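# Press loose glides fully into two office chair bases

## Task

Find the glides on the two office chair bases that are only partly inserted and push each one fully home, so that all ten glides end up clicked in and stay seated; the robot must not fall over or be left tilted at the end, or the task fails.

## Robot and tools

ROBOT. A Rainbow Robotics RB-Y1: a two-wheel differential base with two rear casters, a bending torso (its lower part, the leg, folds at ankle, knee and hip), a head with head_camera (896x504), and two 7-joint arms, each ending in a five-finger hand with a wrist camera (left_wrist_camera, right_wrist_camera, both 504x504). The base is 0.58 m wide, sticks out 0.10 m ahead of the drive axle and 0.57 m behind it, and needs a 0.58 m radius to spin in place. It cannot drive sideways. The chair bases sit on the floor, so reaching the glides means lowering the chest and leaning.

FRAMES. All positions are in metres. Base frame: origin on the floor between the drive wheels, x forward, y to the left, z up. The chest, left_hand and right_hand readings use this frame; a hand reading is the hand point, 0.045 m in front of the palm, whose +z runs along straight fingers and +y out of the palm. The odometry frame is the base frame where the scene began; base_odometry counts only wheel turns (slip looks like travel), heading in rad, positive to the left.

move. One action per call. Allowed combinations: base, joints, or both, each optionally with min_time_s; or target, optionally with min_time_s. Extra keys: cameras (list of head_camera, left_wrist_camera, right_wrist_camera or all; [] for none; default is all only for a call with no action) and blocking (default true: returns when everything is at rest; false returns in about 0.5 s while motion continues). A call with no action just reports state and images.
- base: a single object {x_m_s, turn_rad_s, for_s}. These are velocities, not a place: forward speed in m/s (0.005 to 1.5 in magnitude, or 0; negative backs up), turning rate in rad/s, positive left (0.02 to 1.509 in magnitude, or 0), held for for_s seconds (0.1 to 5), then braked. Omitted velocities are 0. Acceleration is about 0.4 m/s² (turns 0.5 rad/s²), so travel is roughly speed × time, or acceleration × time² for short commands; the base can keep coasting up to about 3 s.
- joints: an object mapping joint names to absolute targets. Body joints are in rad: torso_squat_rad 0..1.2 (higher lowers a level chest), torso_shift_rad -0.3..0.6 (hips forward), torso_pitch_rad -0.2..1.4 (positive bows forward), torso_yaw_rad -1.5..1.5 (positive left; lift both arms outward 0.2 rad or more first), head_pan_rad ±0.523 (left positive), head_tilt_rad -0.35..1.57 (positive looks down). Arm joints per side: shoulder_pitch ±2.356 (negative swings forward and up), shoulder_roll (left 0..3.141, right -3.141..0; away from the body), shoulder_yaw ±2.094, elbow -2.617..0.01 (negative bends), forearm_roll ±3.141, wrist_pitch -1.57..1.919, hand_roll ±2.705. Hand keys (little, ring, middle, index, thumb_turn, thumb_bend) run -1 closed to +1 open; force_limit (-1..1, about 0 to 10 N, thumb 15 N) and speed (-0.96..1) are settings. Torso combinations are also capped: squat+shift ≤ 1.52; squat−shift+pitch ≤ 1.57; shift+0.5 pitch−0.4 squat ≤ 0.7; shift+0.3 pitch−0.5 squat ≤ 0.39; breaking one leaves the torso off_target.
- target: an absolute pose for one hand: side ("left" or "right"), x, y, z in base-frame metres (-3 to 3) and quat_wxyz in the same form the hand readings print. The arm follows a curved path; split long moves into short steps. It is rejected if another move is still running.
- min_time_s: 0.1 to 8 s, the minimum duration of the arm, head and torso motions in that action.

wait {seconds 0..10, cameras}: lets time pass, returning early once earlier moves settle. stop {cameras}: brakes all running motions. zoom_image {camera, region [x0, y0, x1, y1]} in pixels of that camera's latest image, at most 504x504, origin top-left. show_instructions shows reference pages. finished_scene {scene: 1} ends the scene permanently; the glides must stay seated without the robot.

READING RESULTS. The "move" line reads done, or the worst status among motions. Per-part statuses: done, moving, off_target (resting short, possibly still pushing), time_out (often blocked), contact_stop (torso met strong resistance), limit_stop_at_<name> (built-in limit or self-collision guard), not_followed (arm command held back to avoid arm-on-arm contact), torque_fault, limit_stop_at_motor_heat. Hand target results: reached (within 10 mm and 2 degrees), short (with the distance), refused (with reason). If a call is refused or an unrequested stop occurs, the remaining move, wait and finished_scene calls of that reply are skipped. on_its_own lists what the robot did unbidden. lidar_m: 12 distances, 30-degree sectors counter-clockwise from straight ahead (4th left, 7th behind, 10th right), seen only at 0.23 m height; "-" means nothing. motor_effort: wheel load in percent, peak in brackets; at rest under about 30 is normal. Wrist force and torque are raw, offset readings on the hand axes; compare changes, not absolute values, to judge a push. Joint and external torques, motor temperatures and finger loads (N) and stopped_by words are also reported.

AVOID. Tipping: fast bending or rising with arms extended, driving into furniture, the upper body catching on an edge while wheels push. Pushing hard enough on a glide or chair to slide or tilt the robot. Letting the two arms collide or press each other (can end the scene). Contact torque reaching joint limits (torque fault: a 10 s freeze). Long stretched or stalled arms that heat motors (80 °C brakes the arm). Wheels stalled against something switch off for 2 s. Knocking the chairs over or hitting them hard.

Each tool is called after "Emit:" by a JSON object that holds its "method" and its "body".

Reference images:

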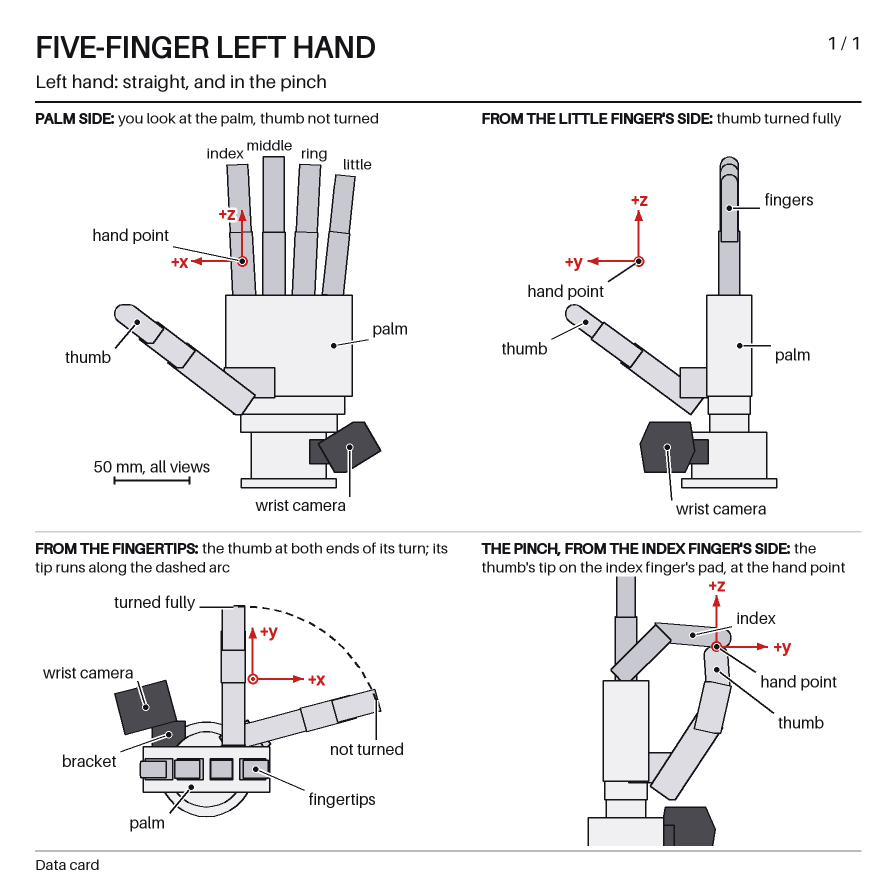

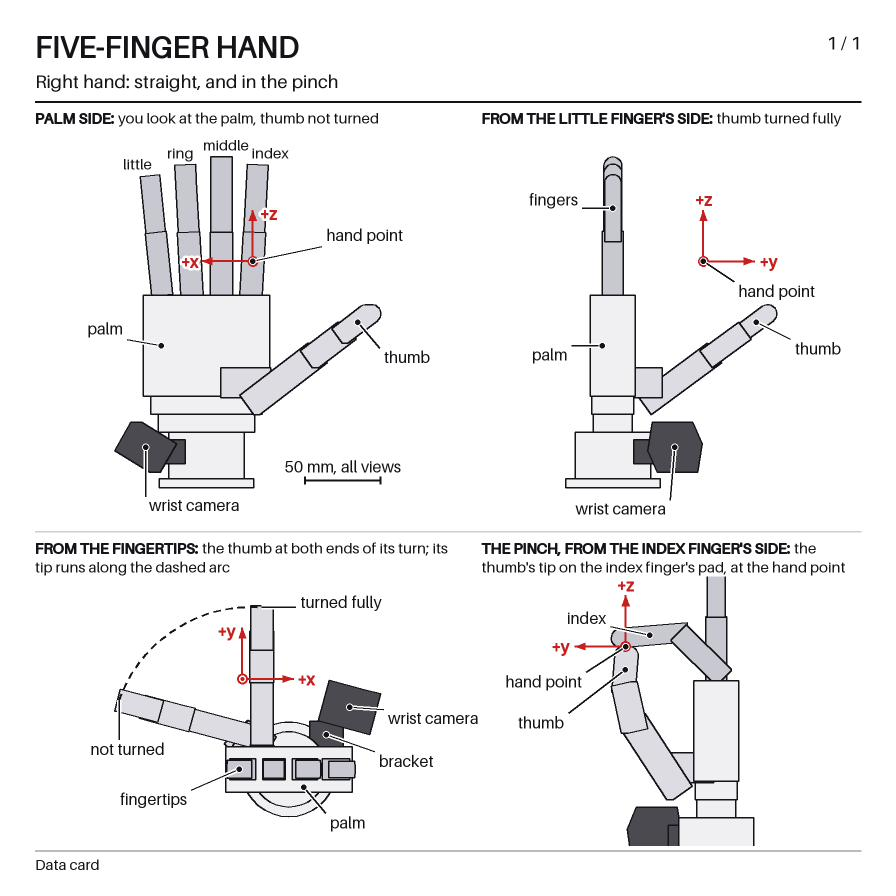

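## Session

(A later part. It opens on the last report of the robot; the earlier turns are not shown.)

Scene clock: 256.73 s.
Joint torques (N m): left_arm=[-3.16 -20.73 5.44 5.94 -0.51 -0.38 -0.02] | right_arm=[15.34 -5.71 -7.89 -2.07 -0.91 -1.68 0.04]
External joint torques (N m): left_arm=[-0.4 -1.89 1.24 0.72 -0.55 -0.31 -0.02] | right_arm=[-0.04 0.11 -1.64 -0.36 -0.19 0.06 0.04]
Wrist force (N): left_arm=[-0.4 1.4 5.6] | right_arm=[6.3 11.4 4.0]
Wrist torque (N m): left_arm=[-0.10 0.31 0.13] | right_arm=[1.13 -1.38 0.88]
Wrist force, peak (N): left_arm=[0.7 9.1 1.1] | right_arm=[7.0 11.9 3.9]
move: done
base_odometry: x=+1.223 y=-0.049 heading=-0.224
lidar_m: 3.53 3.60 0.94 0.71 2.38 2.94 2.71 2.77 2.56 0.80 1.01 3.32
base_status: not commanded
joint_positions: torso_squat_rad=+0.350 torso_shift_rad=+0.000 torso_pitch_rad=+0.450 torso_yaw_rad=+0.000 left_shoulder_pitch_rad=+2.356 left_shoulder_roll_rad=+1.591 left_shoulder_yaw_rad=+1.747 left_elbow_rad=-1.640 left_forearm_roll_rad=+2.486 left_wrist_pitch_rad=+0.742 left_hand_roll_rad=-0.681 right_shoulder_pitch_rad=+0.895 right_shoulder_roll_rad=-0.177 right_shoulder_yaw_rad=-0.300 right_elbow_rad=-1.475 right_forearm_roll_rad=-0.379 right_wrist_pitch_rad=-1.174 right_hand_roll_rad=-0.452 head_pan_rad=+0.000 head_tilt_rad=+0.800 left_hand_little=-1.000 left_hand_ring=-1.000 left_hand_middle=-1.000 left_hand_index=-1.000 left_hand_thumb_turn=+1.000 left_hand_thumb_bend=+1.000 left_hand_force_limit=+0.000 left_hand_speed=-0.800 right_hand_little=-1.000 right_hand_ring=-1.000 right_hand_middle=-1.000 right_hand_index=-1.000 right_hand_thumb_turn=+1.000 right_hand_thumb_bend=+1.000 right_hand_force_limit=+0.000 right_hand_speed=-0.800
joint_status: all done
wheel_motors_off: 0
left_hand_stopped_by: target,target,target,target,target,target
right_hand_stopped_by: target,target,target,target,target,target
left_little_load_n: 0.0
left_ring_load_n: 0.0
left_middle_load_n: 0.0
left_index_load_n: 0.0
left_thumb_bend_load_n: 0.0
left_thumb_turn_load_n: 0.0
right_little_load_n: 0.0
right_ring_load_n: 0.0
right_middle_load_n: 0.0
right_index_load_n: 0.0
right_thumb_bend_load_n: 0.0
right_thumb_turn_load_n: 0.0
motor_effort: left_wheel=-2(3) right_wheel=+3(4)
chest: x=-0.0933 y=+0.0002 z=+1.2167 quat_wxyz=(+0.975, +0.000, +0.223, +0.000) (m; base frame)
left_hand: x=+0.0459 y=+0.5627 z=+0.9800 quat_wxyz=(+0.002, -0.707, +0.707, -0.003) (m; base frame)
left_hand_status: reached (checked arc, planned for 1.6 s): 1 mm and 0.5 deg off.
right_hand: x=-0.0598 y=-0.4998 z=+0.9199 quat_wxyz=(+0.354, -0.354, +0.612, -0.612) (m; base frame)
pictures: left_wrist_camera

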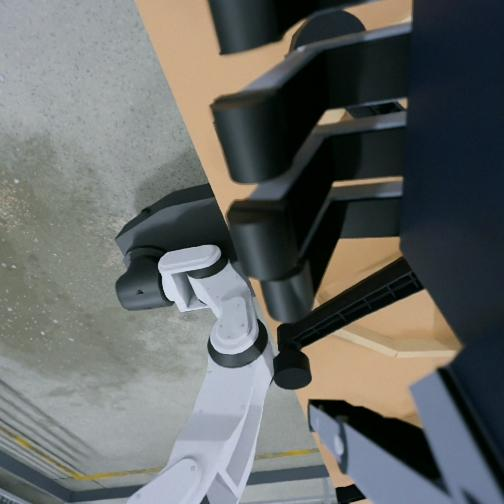

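Emit:
{"method": "move", "body": {"target": {"side":"left","x":0.046,"y":0.562,"z":0.848,"quat_wxyz":[0,-0.7071,0.7071,0]}, "min_time_s": 1.5, "cameras": ["left_wrist_camera"]}}

Emit:
{"method": "move", "body": {"target": {"side":"left","x":0.046,"y":0.562,"z":0.836,"quat_wxyz":[0,-0.7071,0.7071,0]}, "min_time_s": 1}}

Emit:
{"method": "move", "body": {"target": {"side":"left","x":0.046,"y":0.562,"z":0.830,"quat_wxyz":[0,-0.7071,0.7071,0]}, "min_time_s": 1}}

Scene clock: 258.80 s.
Joint torques (N m): left_arm=[-5.01 -19.18 1.85 4.52 -0.39 -0.27 0.04] | right_arm=[15.35 -5.61 -7.7 -1.96 -0.9 -1.69 -0.09]
External joint torques (N m): left_arm=[-1.36 0.82 -1.51 0.49 -0.42 -0.21 0.04] | right_arm=[-0.03 0.21 -1.44 -0.24 -0.18 0.05 -0.09]
Wrist force (N): left_arm=[-0.5 1.5 5.8] | right_arm=[6.5 11.3 3.7]
Wrist torque (N m): left_arm=[-0.08 0.33 0.10] | right_arm=[1.17 -1.40 0.90]
Wrist force, peak (N): left_arm=[-0.7 1.6 6.1] | right_arm=[6.6 12.2 4.0]
move: done
base_odometry: x=+1.223 y=-0.049 heading=-0.224
lidar_m: 3.53 3.59 0.95 0.71 2.38 2.93 2.71 2.78 2.58 0.80 1.01 3.31
base_status: not commanded
joint_positions: torso_squat_rad=+0.350 torso_shift_rad=+0.000 torso_pitch_rad=+0.450 torso_yaw_rad=+0.000 left_shoulder_pitch_rad=+2.355 left_shoulder_roll_rad=+1.964 left_shoulder_yaw_rad=+1.622 left_elbow_rad=-1.454 left_forearm_roll_rad=+2.402 left_wrist_pitch_rad=+0.526 left_hand_roll_rad=-0.632 right_shoulder_pitch_rad=+0.895 right_shoulder_roll_rad=-0.177 right_shoulder_yaw_rad=-0.300 right_elbow_rad=-1.475 right_forearm_roll_rad=-0.379 right_wrist_pitch_rad=-1.174 right_hand_roll_rad=-0.452 head_pan_rad=+0.000 head_tilt_rad=+0.800 left_hand_little=-1.000 left_hand_ring=-1.000 left_hand_middle=-1.000 left_hand_index=-1.000 left_hand_thumb_turn=+1.000 left_hand_thumb_bend=+1.000 left_hand_force_limit=+0.000 left_hand_speed=-0.800 right_hand_little=-1.000 right_hand_ring=-1.000 right_hand_middle=-1.000 right_hand_index=-1.000 right_hand_thumb_turn=+1.000 right_hand_thumb_bend=+1.000 right_hand_force_limit=+0.000 right_hand_speed=-0.800
joint_status: all done
wheel_motors_off: 0
left_hand_stopped_by: target,target,target,target,target,target
right_hand_stopped_by: target,target,target,target,target,target
left_little_load_n: 0.5
left_ring_load_n: 0.0
left_middle_load_n: 0.0
left_index_load_n: 0.0
left_thumb_bend_load_n: 0.0
left_thumb_turn_load_n: 0.0
right_little_load_n: 0.0
right_ring_load_n: 0.0
right_middle_load_n: 0.0
right_index_load_n: 0.0
right_thumb_bend_load_n: 0.0
right_thumb_turn_load_n: 0.0
motor_effort: left_wheel=-3(3) right_wheel=+3(3)
chest: x=-0.0933 y=+0.0002 z=+1.2167 quat_wxyz=(+0.975, +0.000, +0.223, +0.000) (m; base frame)
left_hand: x=+0.0461 y=+0.5619 z=+0.8480 quat_wxyz=(+0.000, -0.707, +0.707, +0.000) (m; base frame)
left_hand_status: reached (checked arc, planned for 1.5 s): 0 mm and 0.0 deg off.
right_hand: x=-0.0598 y=-0.4998 z=+0.9199 quat_wxyz=(+0.354, -0.354, +0.612, -0.612) (m; base frame)
pictures: left_wrist_camera

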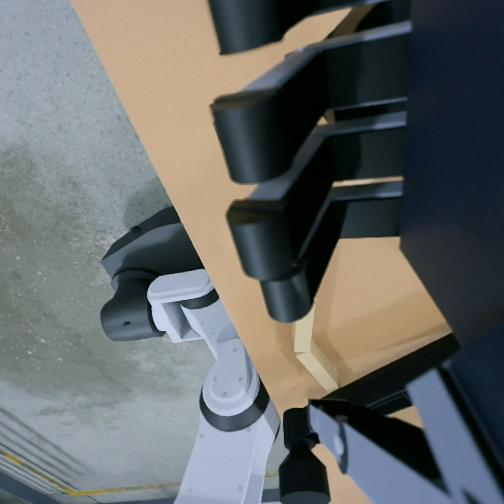

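Scene clock: 260.13 s.
Joint torques (N m): left_arm=[-5.08 -10.73 3.92 3.49 0.79 -3.08 -0.42] | right_arm=[15.23 -5.67 -7.98 -2.2 -0.83 -1.66 -0.04]
External joint torques (N m): left_arm=[-1.36 9.34 0.68 -0.53 0.77 -3.02 -0.42] | right_arm=[-0.15 0.14 -1.73 -0.48 -0.11 0.08 -0.04]
Wrist force (N): left_arm=[2.7 9.7 -22.0] | right_arm=[6.8 11.5 3.8]
Wrist torque (N m): left_arm=[0.87 -0.50 -0.10] | right_arm=[1.21 -1.44 0.92]
Wrist force, peak (N): left_arm=[2.8 9.9 -22.8] | right_arm=[6.7 11.8 4.3]
move: done
base_odometry: x=+1.223 y=-0.049 heading=-0.224
lidar_m: 3.54 3.60 0.95 0.70 2.38 2.94 2.71 2.76 2.56 0.80 1.01 3.32
base_status: not commanded
joint_positions: torso_squat_rad=+0.350 torso_shift_rad=+0.000 torso_pitch_rad=+0.450 torso_yaw_rad=+0.000 left_shoulder_pitch_rad=+2.356 left_shoulder_roll_rad=+1.998 left_shoulder_yaw_rad=+1.611 left_elbow_rad=-1.426 left_forearm_roll_rad=+2.406 left_wrist_pitch_rad=+0.512 left_hand_roll_rad=-0.638 right_shoulder_pitch_rad=+0.895 right_shoulder_roll_rad=-0.177 right_shoulder_yaw_rad=-0.300 right_elbow_rad=-1.475 right_forearm_roll_rad=-0.379 right_wrist_pitch_rad=-1.174 right_hand_roll_rad=-0.452 head_pan_rad=+0.000 head_tilt_rad=+0.800 left_hand_little=-1.000 left_hand_ring=-1.000 left_hand_middle=-1.001 left_hand_index=-1.000 left_hand_thumb_turn=+1.000 left_hand_thumb_bend=+1.000 left_hand_force_limit=+0.000 left_hand_speed=-0.800 right_hand_little=-1.000 right_hand_ring=-1.000 right_hand_middle=-1.000 right_hand_index=-1.000 right_hand_thumb_turn=+1.000 right_hand_thumb_bend=+1.000 right_hand_force_limit=+0.000 right_hand_speed=-0.800
joint_status: all done
wheel_motors_off: 0
left_hand_stopped_by: target,target,target,target,target,target
right_hand_stopped_by: target,target,target,target,target,target
left_little_load_n: 0.0
left_ring_load_n: -3.0
left_middle_load_n: -4.5
left_index_load_n: 0.0
left_thumb_bend_load_n: 0.0
left_thumb_turn_load_n: 0.0
right_little_load_n: 0.0
right_ring_load_n: 0.0
right_middle_load_n: 0.0
right_index_load_n: 0.0
right_thumb_bend_load_n: 0.0
right_thumb_turn_load_n: -0.5
motor_effort: left_wheel=-2(3) right_wheel=+3(3)
chest: x=-0.0935 y=+0.0000 z=+1.2167 quat_wxyz=(+0.975, +0.000, +0.223, +0.000) (m; base frame)
left_hand: x=+0.0455 y=+0.5627 z=+0.8377 quat_wxyz=(+0.001, -0.707, +0.707, +0.001) (m; base frame)
left_hand_status: reached (checked arc, planned for 1.0 s): 2 mm and 0.2 deg off.
right_hand: x=-0.0598 y=-0.4999 z=+0.9196 quat_wxyz=(+0.355, -0.354, +0.612, -0.612) (m; base frame)
pictures: none

Scene clock: 261.47 s.
Joint torques (N m): left_arm=[-5.35 5.63 0.66 4.25 -0.21 -8.7 -0.62] | right_arm=[15.21 -5.9 -7.74 -2.12 -0.87 -1.74 -0.02]
External joint torques (N m): left_arm=[-1.58 25.78 -2.53 0.19 -0.22 -8.63 -0.62] | right_arm=[-0.16 -0.12 -1.52 -0.38 -0.15 0.01 -0.02]
Wrist force (N): left_arm=[17.7 16.4 -85.6] | right_arm=[6.4 11.2 3.9]
Wrist torque (N m): left_arm=[3.18 -2.29 0.37] | right_arm=[1.12 -1.38 0.87]
Wrist force, peak (N): left_arm=[18.0 16.4 -86.4] | right_arm=[6.9 11.8 4.0]
move: done
base_odometry: x=+1.223 y=-0.049 heading=-0.224
lidar_m: 3.53 3.60 0.94 0.71 2.37 2.93 2.70 2.79 2.57 0.80 1.00 3.31
base_status: not commanded
joint_positions: torso_squat_rad=+0.350 torso_shift_rad=-0.001 torso_pitch_rad=+0.449 torso_yaw_rad=+0.001 left_shoulder_pitch_rad=+2.356 left_shoulder_roll_rad=+2.016 left_shoulder_yaw_rad=+1.605 left_elbow_rad=-1.406 left_forearm_roll_rad=+2.414 left_wrist_pitch_rad=+0.509 left_hand_roll_rad=-0.646 right_shoulder_pitch_rad=+0.895 right_shoulder_roll_rad=-0.177 right_shoulder_yaw_rad=-0.300 right_elbow_rad=-1.475 right_forearm_roll_rad=-0.379 right_wrist_pitch_rad=-1.174 right_hand_roll_rad=-0.452 head_pan_rad=+0.000 head_tilt_rad=+0.800 left_hand_little=-1.000 left_hand_ring=-1.001 left_hand_middle=-1.002 left_hand_index=-1.000 left_hand_thumb_turn=+1.000 left_hand_thumb_bend=+1.000 left_hand_force_limit=+0.000 left_hand_speed=-0.800 right_hand_little=-1.000 right_hand_ring=-1.000 right_hand_middle=-1.000 right_hand_index=-1.000 right_hand_thumb_turn=+1.000 right_hand_thumb_bend=+1.000 right_hand_force_limit=+0.000 right_hand_speed=-0.800
joint_status: all done
wheel_motors_off: 0
left_hand_stopped_by: target,target,target,target,target,target
right_hand_stopped_by: target,target,target,target,target,target
left_little_load_n: 0.0
left_ring_load_n: -8.5
left_middle_load_n: -13.0
left_index_load_n: 0.0
left_thumb_bend_load_n: 0.0
left_thumb_turn_load_n: 0.0
right_little_load_n: 0.0
right_ring_load_n: 0.5
right_middle_load_n: 0.0
right_index_load_n: 0.0
right_thumb_bend_load_n: 0.0
right_thumb_turn_load_n: 0.0
motor_effort: left_wheel=-1(3) right_wheel=+3(3)
chest: x=-0.0942 y=-0.0011 z=+1.2169 quat_wxyz=(+0.975, +0.001, +0.222, +0.000) (m; base frame)
left_hand: x=+0.0457 y=+0.5639 z=+0.8340 quat_wxyz=(+0.003, -0.708, +0.707, +0.002) (m; base frame)
left_hand_status: reached (checked arc, planned for 1.0 s): 4 mm and 0.4 deg off.
right_hand: x=-0.0602 y=-0.5004 z=+0.9188 quat_wxyz=(+0.355, -0.353, +0.612, -0.612) (m; base frame)
pictures: none

Emit:
{"method": "move", "body": {"target": {"side":"left","x":0.046,"y":0.562,"z":0.826,"quat_wxyz":[0,-0.7071,0.7071,0]}, "min_time_s": 1}}

Emit:
{"method": "move", "body": {"target": {"side":"left","x":0.046,"y":0.562,"z":0.823,"quat_wxyz":[0,-0.7071,0.7071,0]}, "min_time_s": 1}}

Scene clock: 262.97 s.
Joint torques (N m): left_arm=[-2.07 18.49 -1.35 4.91 -1.02 -12.98 -1.02] | right_arm=[15.24 -5.33 -7.79 -2.07 -0.86 -1.8 0.01]
External joint torques (N m): left_arm=[1.76 38.72 -4.51 0.79 -1.04 -12.91 -1.02] | right_arm=[-0.12 0.41 -1.58 -0.32 -0.15 -0.06 0.02]
Wrist force (N): left_arm=[31.7 23.0 -141.5] | right_arm=[6.5 11.6 3.8]
Wrist torque (N m): left_arm=[5.23 -3.84 0.73] | right_arm=[1.21 -1.37 0.91]
Wrist force, peak (N): left_arm=[31.8 22.9 -142.2] | right_arm=[6.4 12.0 3.8]
move: done
base_odometry: x=+1.223 y=-0.049 heading=-0.224
lidar_m: 3.55 3.60 0.95 0.70 2.38 2.94 2.71 2.76 2.57 0.80 1.01 3.32
base_status: not commanded
joint_positions: torso_squat_rad=+0.350 torso_shift_rad=-0.001 torso_pitch_rad=+0.447 torso_yaw_rad=+0.001 left_shoulder_pitch_rad=+2.355 left_shoulder_roll_rad=+2.033 left_shoulder_yaw_rad=+1.601 left_elbow_rad=-1.384 left_forearm_roll_rad=+2.424 left_wrist_pitch_rad=+0.510 left_hand_roll_rad=-0.656 right_shoulder_pitch_rad=+0.895 right_shoulder_roll_rad=-0.177 right_shoulder_yaw_rad=-0.300 right_elbow_rad=-1.475 right_forearm_roll_rad=-0.379 right_wrist_pitch_rad=-1.174 right_hand_roll_rad=-0.452 head_pan_rad=+0.000 head_tilt_rad=+0.800 left_hand_little=-1.000 left_hand_ring=-1.001 left_hand_middle=-1.003 left_hand_index=-1.000 left_hand_thumb_turn=+1.000 left_hand_thumb_bend=+1.000 left_hand_force_limit=+0.000 left_hand_speed=-0.800 right_hand_little=-1.000 right_hand_ring=-1.000 right_hand_middle=-1.000 right_hand_index=-1.000 right_hand_thumb_turn=+1.000 right_hand_thumb_bend=+1.000 right_hand_force_limit=+0.000 right_hand_speed=-0.800
joint_status: all done
wheel_motors_off: 0
left_hand_stopped_by: target,target,target,target,target,target
right_hand_stopped_by: target,target,target,target,target,target
left_little_load_n: 0.0
left_ring_load_n: -13.0
left_middle_load_n: -20.5
left_index_load_n: 0.0
left_thumb_bend_load_n: 0.0
left_thumb_turn_load_n: 0.0
right_little_load_n: 0.0
right_ring_load_n: 0.0
right_middle_load_n: 0.0
right_index_load_n: 0.0
right_thumb_bend_load_n: 0.0
right_thumb_turn_load_n: 0.0
motor_effort: left_wheel=+1(2) right_wheel=+3(3)
chest: x=-0.0948 y=-0.0021 z=+1.2170 quat_wxyz=(+0.975, +0.002, +0.222, +0.000) (m; base frame)
left_hand: x=+0.0461 y=+0.5651 z=+0.8311 quat_wxyz=(+0.004, -0.708, +0.706, +0.002) (m; base frame)
left_hand_status: reached (checked arc, planned for 1.0 s): 6 mm and 0.6 deg off.
right_hand: x=-0.0605 y=-0.5009 z=+0.9181 quat_wxyz=(+0.356, -0.352, +0.613, -0.611) (m; base frame)
pictures: none

Scene clock: 264.30 s.
Joint torques (N m): left_arm=[0.03 29.26 -3 5.23 -1.48 -16.63 -0.99] | right_arm=[15.1 -5.66 -7.62 -2.11 -0.86 -1.7 -0.04]
External joint torques (N m): left_arm=[3.91 49.56 -6.12 1.07 -1.5 -16.56 -0.99] | right_arm=[-0.25 0.05 -1.43 -0.36 -0.15 0.05 -0.04]
Wrist force (N): left_arm=[41.3 27.9 -183.4] | right_arm=[6.4 11.5 3.9]
Wrist torque (N m): left_arm=[6.81 -4.92 1.07] | right_arm=[1.18 -1.40 0.92]
Wrist force, peak (N): left_arm=[41.5 28.4 -183.9] | right_arm=[6.7 11.8 4.0]
move: done
base_odometry: x=+1.223 y=-0.049 heading=-0.224
lidar_m: 3.54 3.59 0.94 0.71 2.38 2.93 2.70 2.78 2.57 0.80 1.01 3.34
base_status: not commanded
joint_positions: torso_squat_rad=+0.350 torso_shift_rad=-0.001 torso_pitch_rad=+0.447 torso_yaw_rad=+0.001 left_shoulder_pitch_rad=+2.355 left_shoulder_roll_rad=+2.046 left_shoulder_yaw_rad=+1.598 left_elbow_rad=-1.366 left_forearm_roll_rad=+2.434 left_wrist_pitch_rad=+0.512 left_hand_roll_rad=-0.666 right_shoulder_pitch_rad=+0.895 right_shoulder_roll_rad=-0.177 right_shoulder_yaw_rad=-0.300 right_elbow_rad=-1.475 right_forearm_roll_rad=-0.379 right_wrist_pitch_rad=-1.174 right_hand_roll_rad=-0.452 head_pan_rad=+0.000 head_tilt_rad=+0.800 left_hand_little=-1.000 left_hand_ring=-1.001 left_hand_middle=-1.007 left_hand_index=-1.000 left_hand_thumb_turn=+1.000 left_hand_thumb_bend=+1.000 left_hand_force_limit=+0.000 left_hand_speed=-0.800 right_hand_little=-1.000 right_hand_ring=-1.000 right_hand_middle=-1.000 right_hand_index=-1.000 right_hand_thumb_turn=+1.000 right_hand_thumb_bend=+1.000 right_hand_force_limit=+0.000 right_hand_speed=-0.800
joint_status: all done
wheel_motors_off: 0
left_hand_stopped_by: target,target,target,target,target,target
right_hand_stopped_by: target,target,target,target,target,target
left_little_load_n: 0.0
left_ring_load_n: -15.5
left_middle_load_n: -21.0
left_index_load_n: 0.0
left_thumb_bend_load_n: 0.0
left_thumb_turn_load_n: 0.0
right_little_load_n: 0.0
right_ring_load_n: 0.0
right_middle_load_n: 0.0
right_index_load_n: 0.0
right_thumb_bend_load_n: 0.0
right_thumb_turn_load_n: 0.0
motor_effort: left_wheel=+2(3) right_wheel=+3(3)
chest: x=-0.0953 y=-0.0028 z=+1.2171 quat_wxyz=(+0.975, +0.003, +0.221, +0.001) (m; base frame)
left_hand: x=+0.0465 y=+0.5661 z=+0.8288 quat_wxyz=(+0.005, -0.708, +0.706, +0.002) (m; base frame)
left_hand_status: reached (checked arc, planned for 1.0 s): 7 mm and 0.6 deg off.
right_hand: x=-0.0607 y=-0.5012 z=+0.9176 quat_wxyz=(+0.356, -0.352, +0.613, -0.611) (m; base frame)
pictures: none

Emit:
{"method": "move", "body": {"target": {"side":"left","x":0.046,"y":0.562,"z":0.836,"quat_wxyz":[0,-0.7071,0.7071,0]}, "min_time_s": 1}}

Emit:
{"method": "move", "body": {"target": {"side":"left","x":0.046,"y":0.562,"z":0.90,"quat_wxyz":[0,-0.7071,0.7071,0]}, "min_time_s": 1}}

Scene clock: 265.80 s.
Joint torques (N m): left_arm=[-5.94 -2.44 5.4 3.05 -0.49 -6.39 -0.12] | right_arm=[15.21 -5.78 -7.98 -2.17 -0.85 -1.68 -0.02]
External joint torques (N m): left_arm=[-2.13 17.74 2.21 -1.07 -0.51 -6.34 -0.12] | right_arm=[-0.15 0 -1.75 -0.44 -0.13 0.07 -0.02]
Wrist force (N): left_arm=[12.2 14.4 -64.3] | right_arm=[6.2 11.5 4.2]
Wrist torque (N m): left_arm=[2.42 -1.69 0.29] | right_arm=[1.18 -1.37 0.88]
Wrist force, peak (N): left_arm=[41.4 27.9 -183.4] | right_arm=[7.0 11.8 4.0]
move: done
base_odometry: x=+1.223 y=-0.049 heading=-0.224
lidar_m: 3.53 3.59 0.92 0.72 2.39 2.92 2.71 2.77 2.57 0.80 1.01 3.22
base_status: not commanded
joint_positions: torso_squat_rad=+0.350 torso_shift_rad=-0.001 torso_pitch_rad=+0.448 torso_yaw_rad=+0.001 left_shoulder_pitch_rad=+2.350 left_shoulder_roll_rad=+2.020 left_shoulder_yaw_rad=+1.601 left_elbow_rad=-1.390 left_forearm_roll_rad=+2.431 left_wrist_pitch_rad=+0.526 left_hand_roll_rad=-0.664 right_shoulder_pitch_rad=+0.895 right_shoulder_roll_rad=-0.177 right_shoulder_yaw_rad=-0.300 right_elbow_rad=-1.475 right_forearm_roll_rad=-0.379 right_wrist_pitch_rad=-1.174 right_hand_roll_rad=-0.452 head_pan_rad=+0.000 head_tilt_rad=+0.800 left_hand_little=-1.000 left_hand_ring=-1.001 left_hand_middle=-1.005 left_hand_index=-1.000 left_hand_thumb_turn=+1.000 left_hand_thumb_bend=+1.000 left_hand_force_limit=+0.000 left_hand_speed=-0.800 right_hand_little=-1.000 right_hand_ring=-1.000 right_hand_middle=-1.000 right_hand_index=-1.000 right_hand_thumb_turn=+1.000 right_hand_thumb_bend=+1.000 right_hand_force_limit=+0.000 right_hand_speed=-0.800
joint_status: all done
wheel_motors_off: 0
left_hand_stopped_by: target,target,target,target,target,target
right_hand_stopped_by: target,target,target,target,target,target
left_little_load_n: 0.5
left_ring_load_n: -6.5
left_middle_load_n: -10.0
left_index_load_n: 0.0
left_thumb_bend_load_n: 0.0
left_thumb_turn_load_n: 0.0
right_little_load_n: 0.0
right_ring_load_n: 0.0
right_middle_load_n: 0.0
right_index_load_n: 0.0
right_thumb_bend_load_n: 0.0
right_thumb_turn_load_n: -0.5
motor_effort: left_wheel=+2(3) right_wheel=+3(3)
chest: x=-0.0944 y=-0.0010 z=+1.2169 quat_wxyz=(+0.975, +0.001, +0.222, +0.000) (m; base frame)
left_hand: x=+0.0454 y=+0.5645 z=+0.8351 quat_wxyz=(-0.001, -0.708, +0.706, +0.001) (m; base frame)
left_hand_status: reached (checked arc, planned for 1.0 s): 3 mm and 0.2 deg off.
right_hand: x=-0.0602 y=-0.5004 z=+0.9190 quat_wxyz=(+0.355, -0.353, +0.612, -0.612) (m; base frame)
pictures: none

Scene clock: 267.13 s.
Joint torques (N m): left_arm=[-5.18 -20.62 5.34 3.85 -0.48 0.3 0.28] | right_arm=[15.44 -5.91 -7.95 -2.08 -0.92 -1.76 0]
External joint torques (N m): left_arm=[-1.86 -1.14 1.51 -0.51 -0.51 0.34 0.28] | right_arm=[0.06 -0.09 -1.7 -0.37 -0.19 -0.02 0]
Wrist force (N): left_arm=[-0.6 0.6 5.1] | right_arm=[6.4 11.2 3.8]
Wrist torque (N m): left_arm=[-0.18 0.32 0.11] | right_arm=[1.16 -1.40 0.89]
Wrist force, peak (N): left_arm=[12.2 14.3 -64.7] | right_arm=[6.5 12.1 4.1]
move: done
base_odometry: x=+1.223 y=-0.049 heading=-0.224
lidar_m: 3.53 3.61 0.95 0.70 2.38 2.93 2.70 2.77 2.57 0.79 1.01 3.32
base_status: not commanded
joint_positions: torso_squat_rad=+0.350 torso_shift_rad=+0.000 torso_pitch_rad=+0.450 torso_yaw_rad=+0.000 left_shoulder_pitch_rad=+2.313 left_shoulder_roll_rad=+1.821 left_shoulder_yaw_rad=+1.635 left_elbow_rad=-1.543 left_forearm_roll_rad=+2.402 left_wrist_pitch_rad=+0.608 left_hand_roll_rad=-0.627 right_shoulder_pitch_rad=+0.895 right_shoulder_roll_rad=-0.177 right_shoulder_yaw_rad=-0.300 right_elbow_rad=-1.475 right_forearm_roll_rad=-0.379 right_wrist_pitch_rad=-1.174 right_hand_roll_rad=-0.452 head_pan_rad=+0.000 head_tilt_rad=+0.800 left_hand_little=-1.000 left_hand_ring=-1.000 left_hand_middle=-1.002 left_hand_index=-1.000 left_hand_thumb_turn=+1.000 left_hand_thumb_bend=+1.000 left_hand_force_limit=+0.000 left_hand_speed=-0.800 right_hand_little=-1.000 right_hand_ring=-1.000 right_hand_middle=-1.000 right_hand_index=-1.000 right_hand_thumb_turn=+1.000 right_hand_thumb_bend=+1.000 right_hand_force_limit=+0.000 right_hand_speed=-0.800
joint_status: all done
wheel_motors_off: 0
left_hand_stopped_by: target,target,target,target,target,target
right_hand_stopped_by: target,target,target,target,target,target
left_little_load_n: 0.0
left_ring_load_n: 0.0
left_middle_load_n: 0.0
left_index_load_n: 0.0
left_thumb_bend_load_n: 0.0
left_thumb_turn_load_n: -0.5
right_little_load_n: 0.0
right_ring_load_n: 0.0
right_middle_load_n: 0.0
right_index_load_n: 0.0
right_thumb_bend_load_n: 0.0
right_thumb_turn_load_n: 0.0
motor_effort: left_wheel=+0(2) right_wheel=+3(3)
chest: x=-0.0936 y=+0.0001 z=+1.2167 quat_wxyz=(+0.975, +0.000, +0.223, +0.000) (m; base frame)
left_hand: x=+0.0460 y=+0.5625 z=+0.8978 quat_wxyz=(-0.002, -0.707, +0.707, -0.001) (m; base frame)
left_hand_status: reached (checked arc, planned for 1.0 s): 2 mm and 0.2 deg off.
right_hand: x=-0.0599 y=-0.4999 z=+0.9198 quat_wxyz=(+0.355, -0.354, +0.612, -0.612) (m; base frame)
pictures: none

Emit:
{"method": "move", "body": {"joints": {"left_hand_speed":0.4,"left_hand_little":1,"left_hand_ring":1,"left_hand_middle":1,"left_hand_index":1,"left_shoulder_pitch_rad":1.0,"left_shoulder_roll_rad":0.8,"left_shoulder_yaw_rad":0.5,"left_elbow_rad":-2.1,"left_forearm_roll_rad":1.5,"left_wrist_pitch_rad":-0.5,"left_hand_roll_rad":-0.9}, "min_time_s": 1.5}}

Emit:
{"method": "move", "body": {"target": {"side":"left","x":0.04,"y":0.56,"z":0.88,"quat_wxyz":[0.701,-0.701,0.0923,-0.0923]}, "min_time_s": 1.5, "cameras": ["left_wrist_camera"]}}

Emit:
{"method": "zoom_image", "body": {"camera": "left_wrist_camera", "region": [60, 220, 240, 340]}}

Scene clock: 269.30 s.
Joint torques (N m): left_arm=[8.29 2.69 9.03 -2.11 -0.21 -1.9 -0.13] | right_arm=[15.23 -5.7 -7.75 -1.95 -0.9 -1.73 -0.02]
External joint torques (N m): left_arm=[0.56 -1.08 0.6 0.14 0 -0.01 -0.12] | right_arm=[-0.15 0.12 -1.5 -0.24 -0.18 0.01 -0.02]
Wrist force (N): left_arm=[2.8 5.3 0.8] | right_arm=[6.5 11.0 4.0]
Wrist torque (N m): left_arm=[0.39 0.04 0.07] | right_arm=[1.08 -1.40 0.89]
Wrist force, peak (N): left_arm=[2.7 5.7 1.9] | right_arm=[6.8 12.0 3.8]
move: done
base_odometry: x=+1.223 y=-0.049 heading=-0.224
lidar_m: 3.53 3.60 0.93 0.70 2.37 2.93 2.71 2.78 2.57 0.80 1.00 3.32
base_status: not commanded
joint_positions: torso_squat_rad=+0.350 torso_shift_rad=+0.000 torso_pitch_rad=+0.450 torso_yaw_rad=+0.000 left_shoulder_pitch_rad=+1.000 left_shoulder_roll_rad=+0.800 left_shoulder_yaw_rad=+0.500 left_elbow_rad=-2.100 left_forearm_roll_rad=+1.500 left_wrist_pitch_rad=-0.500 left_hand_roll_rad=-0.900 right_shoulder_pitch_rad=+0.895 right_shoulder_roll_rad=-0.177 right_shoulder_yaw_rad=-0.300 right_elbow_rad=-1.475 right_forearm_roll_rad=-0.379 right_wrist_pitch_rad=-1.174 right_hand_roll_rad=-0.452 head_pan_rad=+0.000 head_tilt_rad=+0.800 left_hand_little=+1.000 left_hand_ring=+1.000 left_hand_middle=+1.000 left_hand_index=+1.000 left_hand_thumb_turn=+1.000 left_hand_thumb_bend=+1.000 left_hand_force_limit=+0.000 left_hand_speed=+0.400 right_hand_little=-1.000 right_hand_ring=-1.000 right_hand_middle=-1.000 right_hand_index=-1.000 right_hand_thumb_turn=+1.000 right_hand_thumb_bend=+1.000 right_hand_force_limit=+0.000 right_hand_speed=-0.800
joint_status: all done
wheel_motors_off: 0
left_hand_stopped_by: target,target,target,target,target,target
right_hand_stopped_by: target,target,target,target,target,target
left_little_load_n: 0.0
left_ring_load_n: 0.0
left_middle_load_n: 0.0
left_index_load_n: 0.0
left_thumb_bend_load_n: 0.0
left_thumb_turn_load_n: 0.0
right_little_load_n: 0.0
right_ring_load_n: 0.0
right_middle_load_n: 0.0
right_index_load_n: 0.0
right_thumb_bend_load_n: 0.0
right_thumb_turn_load_n: 0.0
motor_effort: left_wheel=-1(1) right_wheel=+3(3)
chest: x=-0.0935 y=+0.0002 z=+1.2167 quat_wxyz=(+0.975, +0.000, +0.223, +0.000) (m; base frame)
left_hand: x=+0.1329 y=+0.6133 z=+1.0015 quat_wxyz=(+0.625, -0.491, +0.590, -0.145) (m; base frame)
right_hand: x=-0.0598 y=-0.4998 z=+0.9199 quat_wxyz=(+0.354, -0.354, +0.612, -0.612) (m; base frame)
pictures: none

Scene clock: 271.13 s.
Joint torques (N m): left_arm=[6.43 2.33 4.03 -6.78 -1.32 -1.23 -0.27] | right_arm=[15.29 -5.66 -8.03 -2.02 -0.9 -1.77 -0.08]
External joint torques (N m): left_arm=[0.13 -1.58 0.29 0.13 0.13 -0.13 -0.28] | right_arm=[-0.09 0.16 -1.77 -0.3 -0.17 -0.03 -0.08]
Wrist force (N): left_arm=[-0.8 6.5 -0.2] | right_arm=[6.6 11.8 3.9]
Wrist torque (N m): left_arm=[0.51 0.30 -0.18] | right_arm=[1.22 -1.43 0.92]
Wrist force, peak (N): left_arm=[-0.9 7.5 -0.7] | right_arm=[6.7 11.8 4.0]
move: done
base_odometry: x=+1.223 y=-0.049 heading=-0.224
lidar_m: 3.53 3.61 0.94 0.71 2.37 2.94 2.70 2.78 2.57 0.79 1.01 3.32
base_status: not commanded
joint_positions: torso_squat_rad=+0.350 torso_shift_rad=+0.000 torso_pitch_rad=+0.450 torso_yaw_rad=+0.000 left_shoulder_pitch_rad=+0.475 left_shoulder_roll_rad=+0.049 left_shoulder_yaw_rad=+0.121 left_elbow_rad=-1.913 left_forearm_roll_rad=+1.528 left_wrist_pitch_rad=-1.093 left_hand_roll_rad=-0.972 right_shoulder_pitch_rad=+0.895 right_shoulder_roll_rad=-0.177 right_shoulder_yaw_rad=-0.300 right_elbow_rad=-1.475 right_forearm_roll_rad=-0.379 right_wrist_pitch_rad=-1.174 right_hand_roll_rad=-0.452 head_pan_rad=+0.000 head_tilt_rad=+0.800 left_hand_little=+1.000 left_hand_ring=+1.000 left_hand_middle=+1.000 left_hand_index=+1.000 left_hand_thumb_turn=+1.000 left_hand_thumb_bend=+1.000 left_hand_force_limit=+0.000 left_hand_speed=+0.400 right_hand_little=-1.000 right_hand_ring=-1.000 right_hand_middle=-1.000 right_hand_index=-1.000 right_hand_thumb_turn=+1.000 right_hand_thumb_bend=+1.000 right_hand_force_limit=+0.000 right_hand_speed=-0.800
joint_status: all done
wheel_motors_off: 0
left_hand_stopped_by: target,target,target,target,target,target
right_hand_stopped_by: target,target,target,target,target,target
left_little_load_n: 0.0
left_ring_load_n: 0.0
left_middle_load_n: 0.0
left_index_load_n: 0.0
left_thumb_bend_load_n: 0.0
left_thumb_turn_load_n: 0.0
right_little_load_n: 0.5
right_ring_load_n: 0.0
right_middle_load_n: 0.0
right_index_load_n: 0.0
right_thumb_bend_load_n: 0.0
right_thumb_turn_load_n: 0.0
motor_effort: left_wheel=-1(2) right_wheel=+3(3)
chest: x=-0.0935 y=+0.0002 z=+1.2167 quat_wxyz=(+0.975, +0.000, +0.223, +0.000) (m; base frame)
left_hand: x=+0.0400 y=+0.5600 z=+0.8801 quat_wxyz=(+0.701, -0.701, +0.092, -0.092) (m; base frame)
left_hand_status: reached (checked arc, planned for 1.5 s): 0 mm and 0.0 deg off.
right_hand: x=-0.0598 y=-0.4998 z=+0.9199 quat_wxyz=(+0.354, -0.354, +0.612, -0.612) (m; base frame)
pictures: left_wrist_camera

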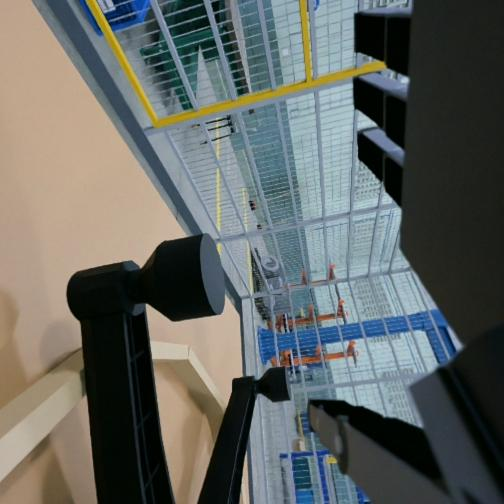

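Scaled by 2.800 from the camera's 504x504 image, which has a finer 720x720 frame.

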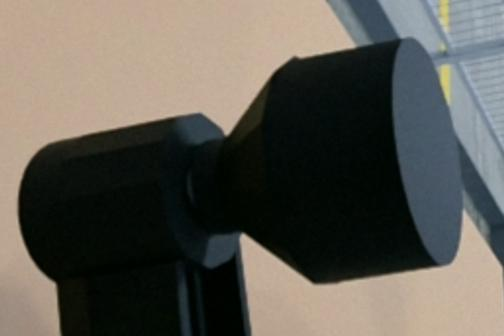

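Emit:
{"method": "move", "body": {"target": {"side":"left","x":0.10,"y":0.52,"z":1.05,"quat_wxyz":[0.701,-0.701,0.0923,-0.0923]}, "min_time_s": 1.2}}

Emit:
{"method": "move", "body": {"joints": {"right_shoulder_pitch_rad":0.0,"right_shoulder_roll_rad":-0.6,"right_shoulder_yaw_rad":0,"right_elbow_rad":-2.3,"right_forearm_roll_rad":0,"right_wrist_pitch_rad":0,"right_hand_roll_rad":0,"torso_pitch_rad":0.75,"head_pan_rad":0.4,"head_tilt_rad":0.4,"right_hand_speed":0.4,"right_hand_little":1,"right_hand_ring":1,"right_hand_middle":1,"right_hand_index":1}, "cameras": ["left_wrist_camera","head_camera"]}}

Scene clock: 273.67 s.
Joint torques (N m): left_arm=[3.59 -0.01 1.12 -9.16 -1.83 0.25 -0.09] | right_arm=[15.28 -5.66 -7.83 -1.9 -0.9 -1.68 -0.05]
External joint torques (N m): left_arm=[-0.52 -2.55 -1.47 -0.39 -0.01 -0.07 -0.09] | right_arm=[-0.1 0.16 -1.58 -0.18 -0.18 0.06 -0.04]
Wrist force (N): left_arm=[-0.5 6.4 -0.5] | right_arm=[6.5 11.8 3.6]
Wrist torque (N m): left_arm=[0.48 0.22 -0.15] | right_arm=[1.25 -1.39 0.90]
Wrist force, peak (N): left_arm=[-0.6 7.4 -0.4] | right_arm=[6.5 11.9 4.3]
move: done
base_odometry: x=+1.223 y=-0.049 heading=-0.224
lidar_m: 3.54 3.60 0.94 0.72 2.38 2.94 2.70 2.77 2.57 0.80 1.00 3.32
base_status: not commanded
joint_positions: torso_squat_rad=+0.350 torso_shift_rad=+0.000 torso_pitch_rad=+0.450 torso_yaw_rad=+0.000 left_shoulder_pitch_rad=+0.472 left_shoulder_roll_rad=+0.001 left_shoulder_yaw_rad=+0.067 left_elbow_rad=-2.617 left_forearm_roll_rad=+1.766 left_wrist_pitch_rad=-1.174 left_hand_roll_rad=-1.734 right_shoulder_pitch_rad=+0.895 right_shoulder_roll_rad=-0.177 right_shoulder_yaw_rad=-0.300 right_elbow_rad=-1.475 right_forearm_roll_rad=-0.379 right_wrist_pitch_rad=-1.174 right_hand_roll_rad=-0.452 head_pan_rad=+0.000 head_tilt_rad=+0.800 left_hand_little=+1.000 left_hand_ring=+1.000 left_hand_middle=+1.000 left_hand_index=+1.000 left_hand_thumb_turn=+1.000 left_hand_thumb_bend=+1.000 left_hand_force_limit=+0.000 left_hand_speed=+0.400 right_hand_little=-1.000 right_hand_ring=-1.000 right_hand_middle=-1.000 right_hand_index=-1.000 right_hand_thumb_turn=+1.000 right_hand_thumb_bend=+1.000 right_hand_force_limit=+0.000 right_hand_speed=-0.800
joint_status: all done
wheel_motors_off: 0
left_hand_stopped_by: target,target,target,target,target,target
right_hand_stopped_by: target,target,target,target,target,target
left_little_load_n: 0.0
left_ring_load_n: 0.0
left_middle_load_n: 0.0
left_index_load_n: 0.0
left_thumb_bend_load_n: 0.0
left_thumb_turn_load_n: 0.0
right_little_load_n: 0.0
right_ring_load_n: 0.0
right_middle_load_n: 0.0
right_index_load_n: 0.0
right_thumb_bend_load_n: 0.0
right_thumb_turn_load_n: 0.0
motor_effort: left_wheel=-1(2) right_wheel=+3(3)
chest: x=-0.0935 y=+0.0002 z=+1.2167 quat_wxyz=(+0.975, +0.000, +0.223, +0.000) (m; base frame)
left_hand: x=+0.1001 y=+0.5202 z=+1.0496 quat_wxyz=(+0.710, -0.693, +0.089, -0.092) (m; base frame)
left_hand_status: reached (checked arc, as near as the solve gets, planned for 1.2 s): 1 mm and 1.5 deg off.
right_hand: x=-0.0598 y=-0.4998 z=+0.9199 quat_wxyz=(+0.354, -0.354, +0.612, -0.612) (m; base frame)
pictures: none

Scene clock: 275.43 s.
Joint torques (N m): left_arm=[7.14 0.08 1.66 -8.33 -2.02 -0.25 -0.12] | right_arm=[1.92 -4.81 -4.23 -8.78 0 -1.91 -0.08]
External joint torques (N m): left_arm=[-0.26 -2.15 -1.52 -0.04 -0.19 0 -0.11] | right_arm=[0.73 0.33 0.02 0.01 -0.15 -0.14 -0.08]
Wrist force (N): left_arm=[1.0 6.2 -0.2] | right_arm=[3.9 11.1 4.4]
Wrist torque (N m): left_arm=[0.44 0.12 -0.07] | right_arm=[1.09 -1.17 0.90]
Wrist force, peak (N): left_arm=[1.0 6.6 -0.2] | right_arm=[6.0 12.6 4.3]
move: done
base_odometry: x=+1.223 y=-0.049 heading=-0.224
lidar_m: 3.54 3.61 0.95 0.71 2.38 2.92 2.71 2.77 2.56 0.80 1.00 3.32
base_status: not commanded
joint_positions: torso_squat_rad=+0.350 torso_shift_rad=+0.000 torso_pitch_rad=+0.750 torso_yaw_rad=+0.000 left_shoulder_pitch_rad=+0.472 left_shoulder_roll_rad=+0.001 left_shoulder_yaw_rad=+0.067 left_elbow_rad=-2.617 left_forearm_roll_rad=+1.766 left_wrist_pitch_rad=-1.174 left_hand_roll_rad=-1.734 right_shoulder_pitch_rad=+0.000 right_shoulder_roll_rad=-0.600 right_shoulder_yaw_rad=+0.000 right_elbow_rad=-2.300 right_forearm_roll_rad=+0.000 right_wrist_pitch_rad=+0.000 right_hand_roll_rad=+0.000 head_pan_rad=+0.400 head_tilt_rad=+0.400 left_hand_little=+1.000 left_hand_ring=+1.000 left_hand_middle=+1.000 left_hand_index=+1.000 left_hand_thumb_turn=+1.000 left_hand_thumb_bend=+1.000 left_hand_force_limit=+0.000 left_hand_speed=+0.400 right_hand_little=+1.000 right_hand_ring=+1.000 right_hand_middle=+1.000 right_hand_index=+1.000 right_hand_thumb_turn=+1.000 right_hand_thumb_bend=+1.000 right_hand_force_limit=+0.000 right_hand_speed=+0.400
joint_status: all done
wheel_motors_off: 0
left_hand_stopped_by: target,target,target,target,target,target
right_hand_stopped_by: target,target,target,target,target,target
left_little_load_n: 0.0
left_ring_load_n: 0.0
left_middle_load_n: 0.0
left_index_load_n: 0.0
left_thumb_bend_load_n: 0.0
left_thumb_turn_load_n: 0.0
right_little_load_n: 0.0
right_ring_load_n: 0.0
right_middle_load_n: 0.0
right_index_load_n: 0.0
right_thumb_bend_load_n: 0.0
right_thumb_turn_load_n: 0.0
motor_effort: left_wheel=-1(2) right_wheel=+3(9)
chest: x=-0.0170 y=+0.0002 z=+1.1644 quat_wxyz=(+0.930, +0.000, +0.366, +0.000) (m; base frame)
left_hand: x=+0.1186 y=+0.5202 z=+0.9475 quat_wxyz=(+0.689, -0.699, +0.194, +0.013) (m; base frame)
right_hand: x=+0.3897 y=-0.1883 z=+0.8836 quat_wxyz=(+0.463, -0.691, +0.274, -0.482) (m; base frame)
pictures: head_camera, left_wrist_camera

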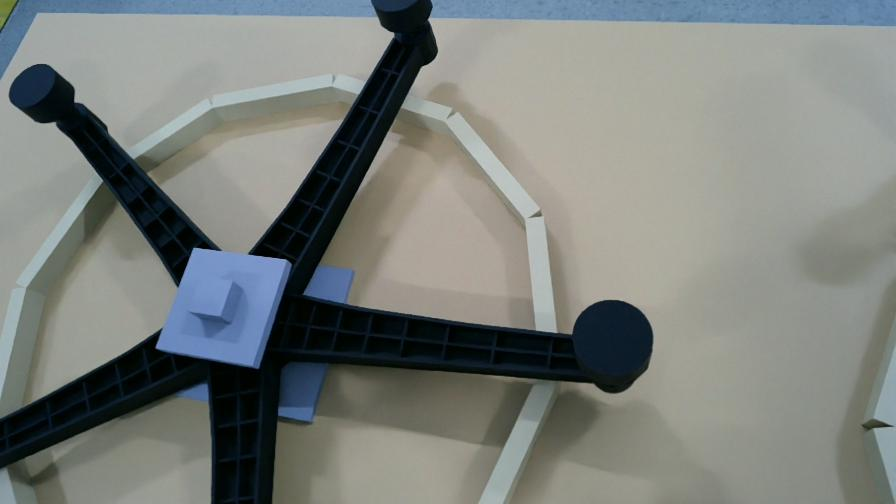

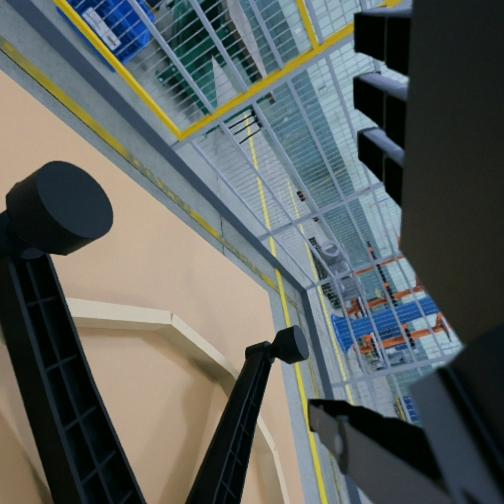

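Emit:
{"method": "move", "body": {"target": {"side":"left","x":0.25,"y":0.53,"z":0.95,"quat_wxyz":[0.701,-0.701,0.0923,-0.0923]}, "min_time_s": 1.2}}

Emit:
{"method": "move", "body": {"target": {"side":"left","x":0.40,"y":0.57,"z":0.88,"quat_wxyz":[0.701,-0.701,0.0923,-0.0923]}, "min_time_s": 1.2, "cameras": ["left_wrist_camera"]}}

Scene clock: 277.10 s.
Joint torques (N m): left_arm=[1.03 3.9 4.36 -8.46 -1.79 -0.01 -0.11] | right_arm=[2.06 -4.75 -4.47 -8.75 0.02 -1.85 -0.09]
External joint torques (N m): left_arm=[-0.71 0.46 1.72 0.17 0.06 -0.44 -0.11] | right_arm=[0.87 0.38 -0.22 0.04 -0.13 -0.08 -0.1]
Wrist force (N): left_arm=[-0.7 6.7 -0.6] | right_arm=[4.1 11.1 4.6]
Wrist torque (N m): left_arm=[0.51 0.27 -0.17] | right_arm=[1.10 -1.22 0.90]
Wrist force, peak (N): left_arm=[-0.9 7.1 -0.3] | right_arm=[4.1 11.7 4.7]
move: done
base_odometry: x=+1.223 y=-0.049 heading=-0.224
lidar_m: 3.53 3.60 0.93 0.71 2.38 2.94 2.70 2.77 2.57 0.80 1.02 3.31
base_status: not commanded
joint_positions: torso_squat_rad=+0.350 torso_shift_rad=+0.000 torso_pitch_rad=+0.750 torso_yaw_rad=+0.000 left_shoulder_pitch_rad=-0.092 left_shoulder_roll_rad=+0.074 left_shoulder_yaw_rad=+0.226 left_elbow_rad=-2.425 left_forearm_roll_rad=+1.822 left_wrist_pitch_rad=-1.242 left_hand_roll_rad=-1.790 right_shoulder_pitch_rad=+0.000 right_shoulder_roll_rad=-0.600 right_shoulder_yaw_rad=+0.000 right_elbow_rad=-2.300 right_forearm_roll_rad=+0.000 right_wrist_pitch_rad=+0.000 right_hand_roll_rad=+0.000 head_pan_rad=+0.400 head_tilt_rad=+0.400 left_hand_little=+1.000 left_hand_ring=+1.000 left_hand_middle=+1.000 left_hand_index=+1.000 left_hand_thumb_turn=+1.000 left_hand_thumb_bend=+1.000 left_hand_force_limit=+0.000 left_hand_speed=+0.400 right_hand_little=+1.000 right_hand_ring=+1.000 right_hand_middle=+1.000 right_hand_index=+1.000 right_hand_thumb_turn=+1.000 right_hand_thumb_bend=+1.000 right_hand_force_limit=+0.000 right_hand_speed=+0.400
joint_status: all done
wheel_motors_off: 0
left_hand_stopped_by: target,target,target,target,target,target
right_hand_stopped_by: target,target,target,target,target,target
left_little_load_n: 0.0
left_ring_load_n: 0.0
left_middle_load_n: 0.0
left_index_load_n: 0.0
left_thumb_bend_load_n: 0.0
left_thumb_turn_load_n: 0.0
right_little_load_n: -0.5
right_ring_load_n: 0.0
right_middle_load_n: 0.0
right_index_load_n: 0.0
right_thumb_bend_load_n: 0.0
right_thumb_turn_load_n: 0.0
motor_effort: left_wheel=-2(2) right_wheel=+3(3)
chest: x=-0.0170 y=+0.0002 z=+1.1644 quat_wxyz=(+0.930, +0.000, +0.366, +0.000) (m; base frame)
left_hand: x=+0.2500 y=+0.5298 z=+0.9499 quat_wxyz=(+0.701, -0.701, +0.092, -0.092) (m; base frame)
left_hand_status: reached (checked arc, planned for 1.2 s): 0 mm and 0.0 deg off.
right_hand: x=+0.3897 y=-0.1883 z=+0.8836 quat_wxyz=(+0.463, -0.691, +0.274, -0.482) (m; base frame)
pictures: none

Scene clock: 278.70 s.
Joint torques (N m): left_arm=[-6.66 7.25 4.38 -8.36 -1.99 0.25 0.07] | right_arm=[1.37 -4.74 -4.45 -8.83 0.01 -1.76 -0.06]
External joint torques (N m): left_arm=[-0.46 -1.07 1.88 0.13 -0.11 0.11 0.07] | right_arm=[0.18 0.39 -0.2 -0.04 -0.15 0.01 -0.07]
Wrist force (N): left_arm=[-0.8 6.5 -0.4] | right_arm=[4.1 11.0 4.2]
Wrist torque (N m): left_arm=[0.49 0.25 -0.07] | right_arm=[1.10 -1.19 0.90]
Wrist force, peak (N): left_arm=[-0.2 7.2 -0.2] | right_arm=[4.4 11.8 4.2]
move: done
base_odometry: x=+1.223 y=-0.049 heading=-0.224
lidar_m: 3.53 3.59 0.93 0.71 2.36 2.94 2.71 2.79 2.56 0.80 1.01 3.32
base_status: not commanded
joint_positions: torso_squat_rad=+0.350 torso_shift_rad=+0.000 torso_pitch_rad=+0.750 torso_yaw_rad=+0.000 left_shoulder_pitch_rad=-0.635 left_shoulder_roll_rad=+0.292 left_shoulder_yaw_rad=+0.319 left_elbow_rad=-1.715 left_forearm_roll_rad=+1.827 left_wrist_pitch_rad=-1.236 left_hand_roll_rad=-1.644 right_shoulder_pitch_rad=+0.000 right_shoulder_roll_rad=-0.600 right_shoulder_yaw_rad=+0.000 right_elbow_rad=-2.300 right_forearm_roll_rad=+0.000 right_wrist_pitch_rad=+0.000 right_hand_roll_rad=+0.000 head_pan_rad=+0.400 head_tilt_rad=+0.400 left_hand_little=+1.000 left_hand_ring=+1.000 left_hand_middle=+1.000 left_hand_index=+1.000 left_hand_thumb_turn=+1.000 left_hand_thumb_bend=+1.000 left_hand_force_limit=+0.000 left_hand_speed=+0.400 right_hand_little=+1.000 right_hand_ring=+1.000 right_hand_middle=+1.000 right_hand_index=+1.000 right_hand_thumb_turn=+1.000 right_hand_thumb_bend=+1.000 right_hand_force_limit=+0.000 right_hand_speed=+0.400
joint_status: all done
wheel_motors_off: 0
left_hand_stopped_by: target,target,target,target,target,target
right_hand_stopped_by: target,target,target,target,target,target
left_little_load_n: 0.0
left_ring_load_n: 0.0
left_middle_load_n: 0.0
left_index_load_n: 0.0
left_thumb_bend_load_n: 0.0
left_thumb_turn_load_n: 0.0
right_little_load_n: 0.0
right_ring_load_n: 0.0
right_middle_load_n: 0.0
right_index_load_n: -0.5
right_thumb_bend_load_n: 0.0
right_thumb_turn_load_n: 0.0
motor_effort: left_wheel=-2(2) right_wheel=+3(3)
chest: x=-0.0170 y=+0.0002 z=+1.1645 quat_wxyz=(+0.930, +0.000, +0.366, +0.000) (m; base frame)
left_hand: x=+0.4001 y=+0.5698 z=+0.8799 quat_wxyz=(+0.701, -0.701, +0.093, -0.092) (m; base frame)
left_hand_status: reached (checked arc, planned for 1.2 s): 0 mm and 0.0 deg off.
right_hand: x=+0.3897 y=-0.1883 z=+0.8836 quat_wxyz=(+0.463, -0.691, +0.274, -0.482) (m; base frame)
pictures: left_wrist_camera

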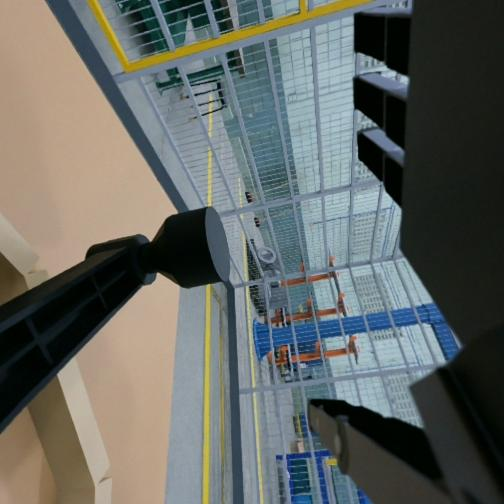

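Emit:
{"method": "zoom_image", "body": {"camera": "left_wrist_camera", "region": [70, 190, 250, 310]}}

Emit:
{"method": "zoom_image", "body": {"camera": "left_wrist_camera", "region": [110, 220, 180, 290]}}

Scaled by 2.800 from the camera's 504x504 image, which has a finer 720x720 frame.

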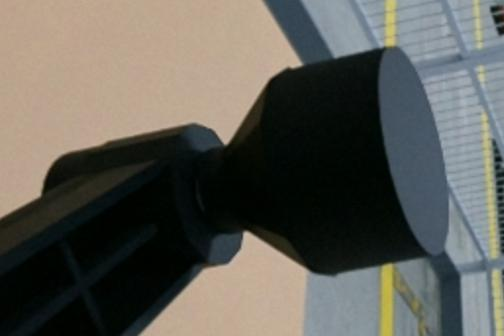

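Scaled by 7.200 from the camera's 504x504 image, which has a finer 720x720 frame.

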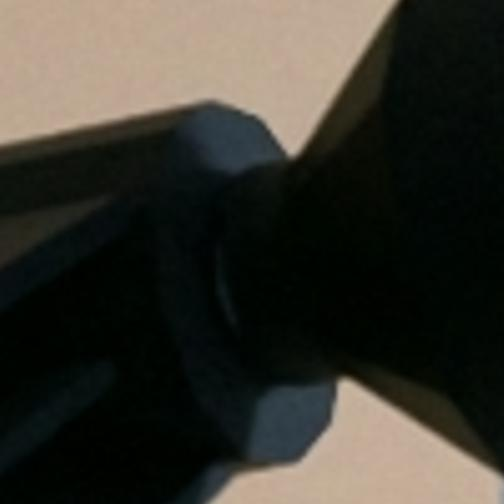

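Emit:
{"method": "move", "body": {"target": {"side":"left","x":0.435,"y":0.605,"z":0.865,"quat_wxyz":[0.701,-0.701,0.0923,-0.0923]}, "min_time_s": 1.2, "cameras": ["left_wrist_camera"]}}

Emit:
{"method": "zoom_image", "body": {"camera": "left_wrist_camera", "region": [80, 200, 200, 320]}}

Scene clock: 281.00 s.
Joint torques (N m): left_arm=[-9.72 10.48 4.97 -7.99 -1.67 0.1 0.02] | right_arm=[1.55 -4.79 -4.49 -8.83 0.04 -1.8 -0.17]
External joint torques (N m): left_arm=[-1.81 -0.3 2.27 0.34 0.18 0.16 0.02] | right_arm=[0.36 0.34 -0.24 -0.04 -0.11 -0.03 -0.17]
Wrist force (N): left_arm=[-0.6 6.3 -0.5] | right_arm=[4.3 11.1 4.4]
Wrist torque (N m): left_arm=[0.49 0.21 -0.04] | right_arm=[1.07 -1.24 0.91]
Wrist force, peak (N): left_arm=[-0.7 6.9 -0.3] | right_arm=[4.1 11.5 4.6]
move: done
base_odometry: x=+1.223 y=-0.049 heading=-0.224
lidar_m: 3.52 3.60 0.95 0.71 2.37 2.92 2.69 2.78 2.56 0.80 1.00 3.32
base_status: not commanded
joint_positions: torso_squat_rad=+0.350 torso_shift_rad=+0.000 torso_pitch_rad=+0.750 torso_yaw_rad=+0.000 left_shoulder_pitch_rad=-0.758 left_shoulder_roll_rad=+0.395 left_shoulder_yaw_rad=+0.351 left_elbow_rad=-1.459 left_forearm_roll_rad=+1.848 left_wrist_pitch_rad=-1.178 left_hand_roll_rad=-1.542 right_shoulder_pitch_rad=+0.000 right_shoulder_roll_rad=-0.600 right_shoulder_yaw_rad=+0.000 right_elbow_rad=-2.300 right_forearm_roll_rad=+0.000 right_wrist_pitch_rad=+0.000 right_hand_roll_rad=+0.000 head_pan_rad=+0.400 head_tilt_rad=+0.400 left_hand_little=+1.000 left_hand_ring=+1.000 left_hand_middle=+1.000 left_hand_index=+1.000 left_hand_thumb_turn=+1.000 left_hand_thumb_bend=+1.000 left_hand_force_limit=+0.000 left_hand_speed=+0.400 right_hand_little=+1.000 right_hand_ring=+1.000 right_hand_middle=+1.000 right_hand_index=+1.000 right_hand_thumb_turn=+1.000 right_hand_thumb_bend=+1.000 right_hand_force_limit=+0.000 right_hand_speed=+0.400
joint_status: all done
wheel_motors_off: 0
left_hand_stopped_by: target,target,target,target,target,target
right_hand_stopped_by: target,target,target,target,target,target
left_little_load_n: 0.0
left_ring_load_n: 0.5
left_middle_load_n: 0.0
left_index_load_n: 0.0
left_thumb_bend_load_n: 0.0
left_thumb_turn_load_n: 0.0
right_little_load_n: 0.0
right_ring_load_n: 0.0
right_middle_load_n: 0.0
right_index_load_n: 0.0
right_thumb_bend_load_n: 0.0
right_thumb_turn_load_n: 0.0
motor_effort: left_wheel=-2(2) right_wheel=+3(3)
chest: x=-0.0170 y=+0.0002 z=+1.1645 quat_wxyz=(+0.930, +0.000, +0.366, +0.000) (m; base frame)
left_hand: x=+0.4349 y=+0.6048 z=+0.8648 quat_wxyz=(+0.701, -0.701, +0.093, -0.092) (m; base frame)
left_hand_status: reached (checked arc, planned for 1.2 s): 0 mm and 0.0 deg off.
right_hand: x=+0.3897 y=-0.1883 z=+0.8836 quat_wxyz=(+0.463, -0.691, +0.274, -0.482) (m; base frame)
pictures: left_wrist_camera

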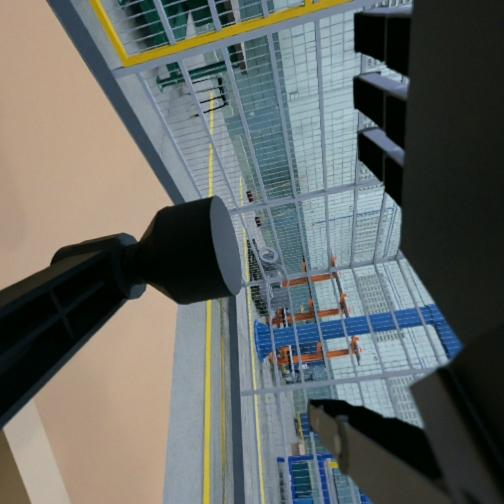

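Scaled by 4.200 from the camera's 504x504 image, which has a finer 720x720 frame.

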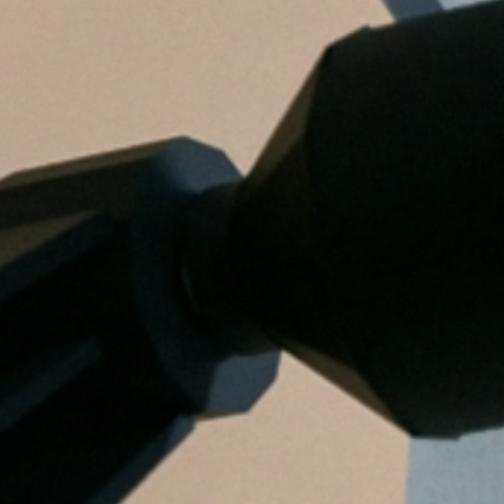

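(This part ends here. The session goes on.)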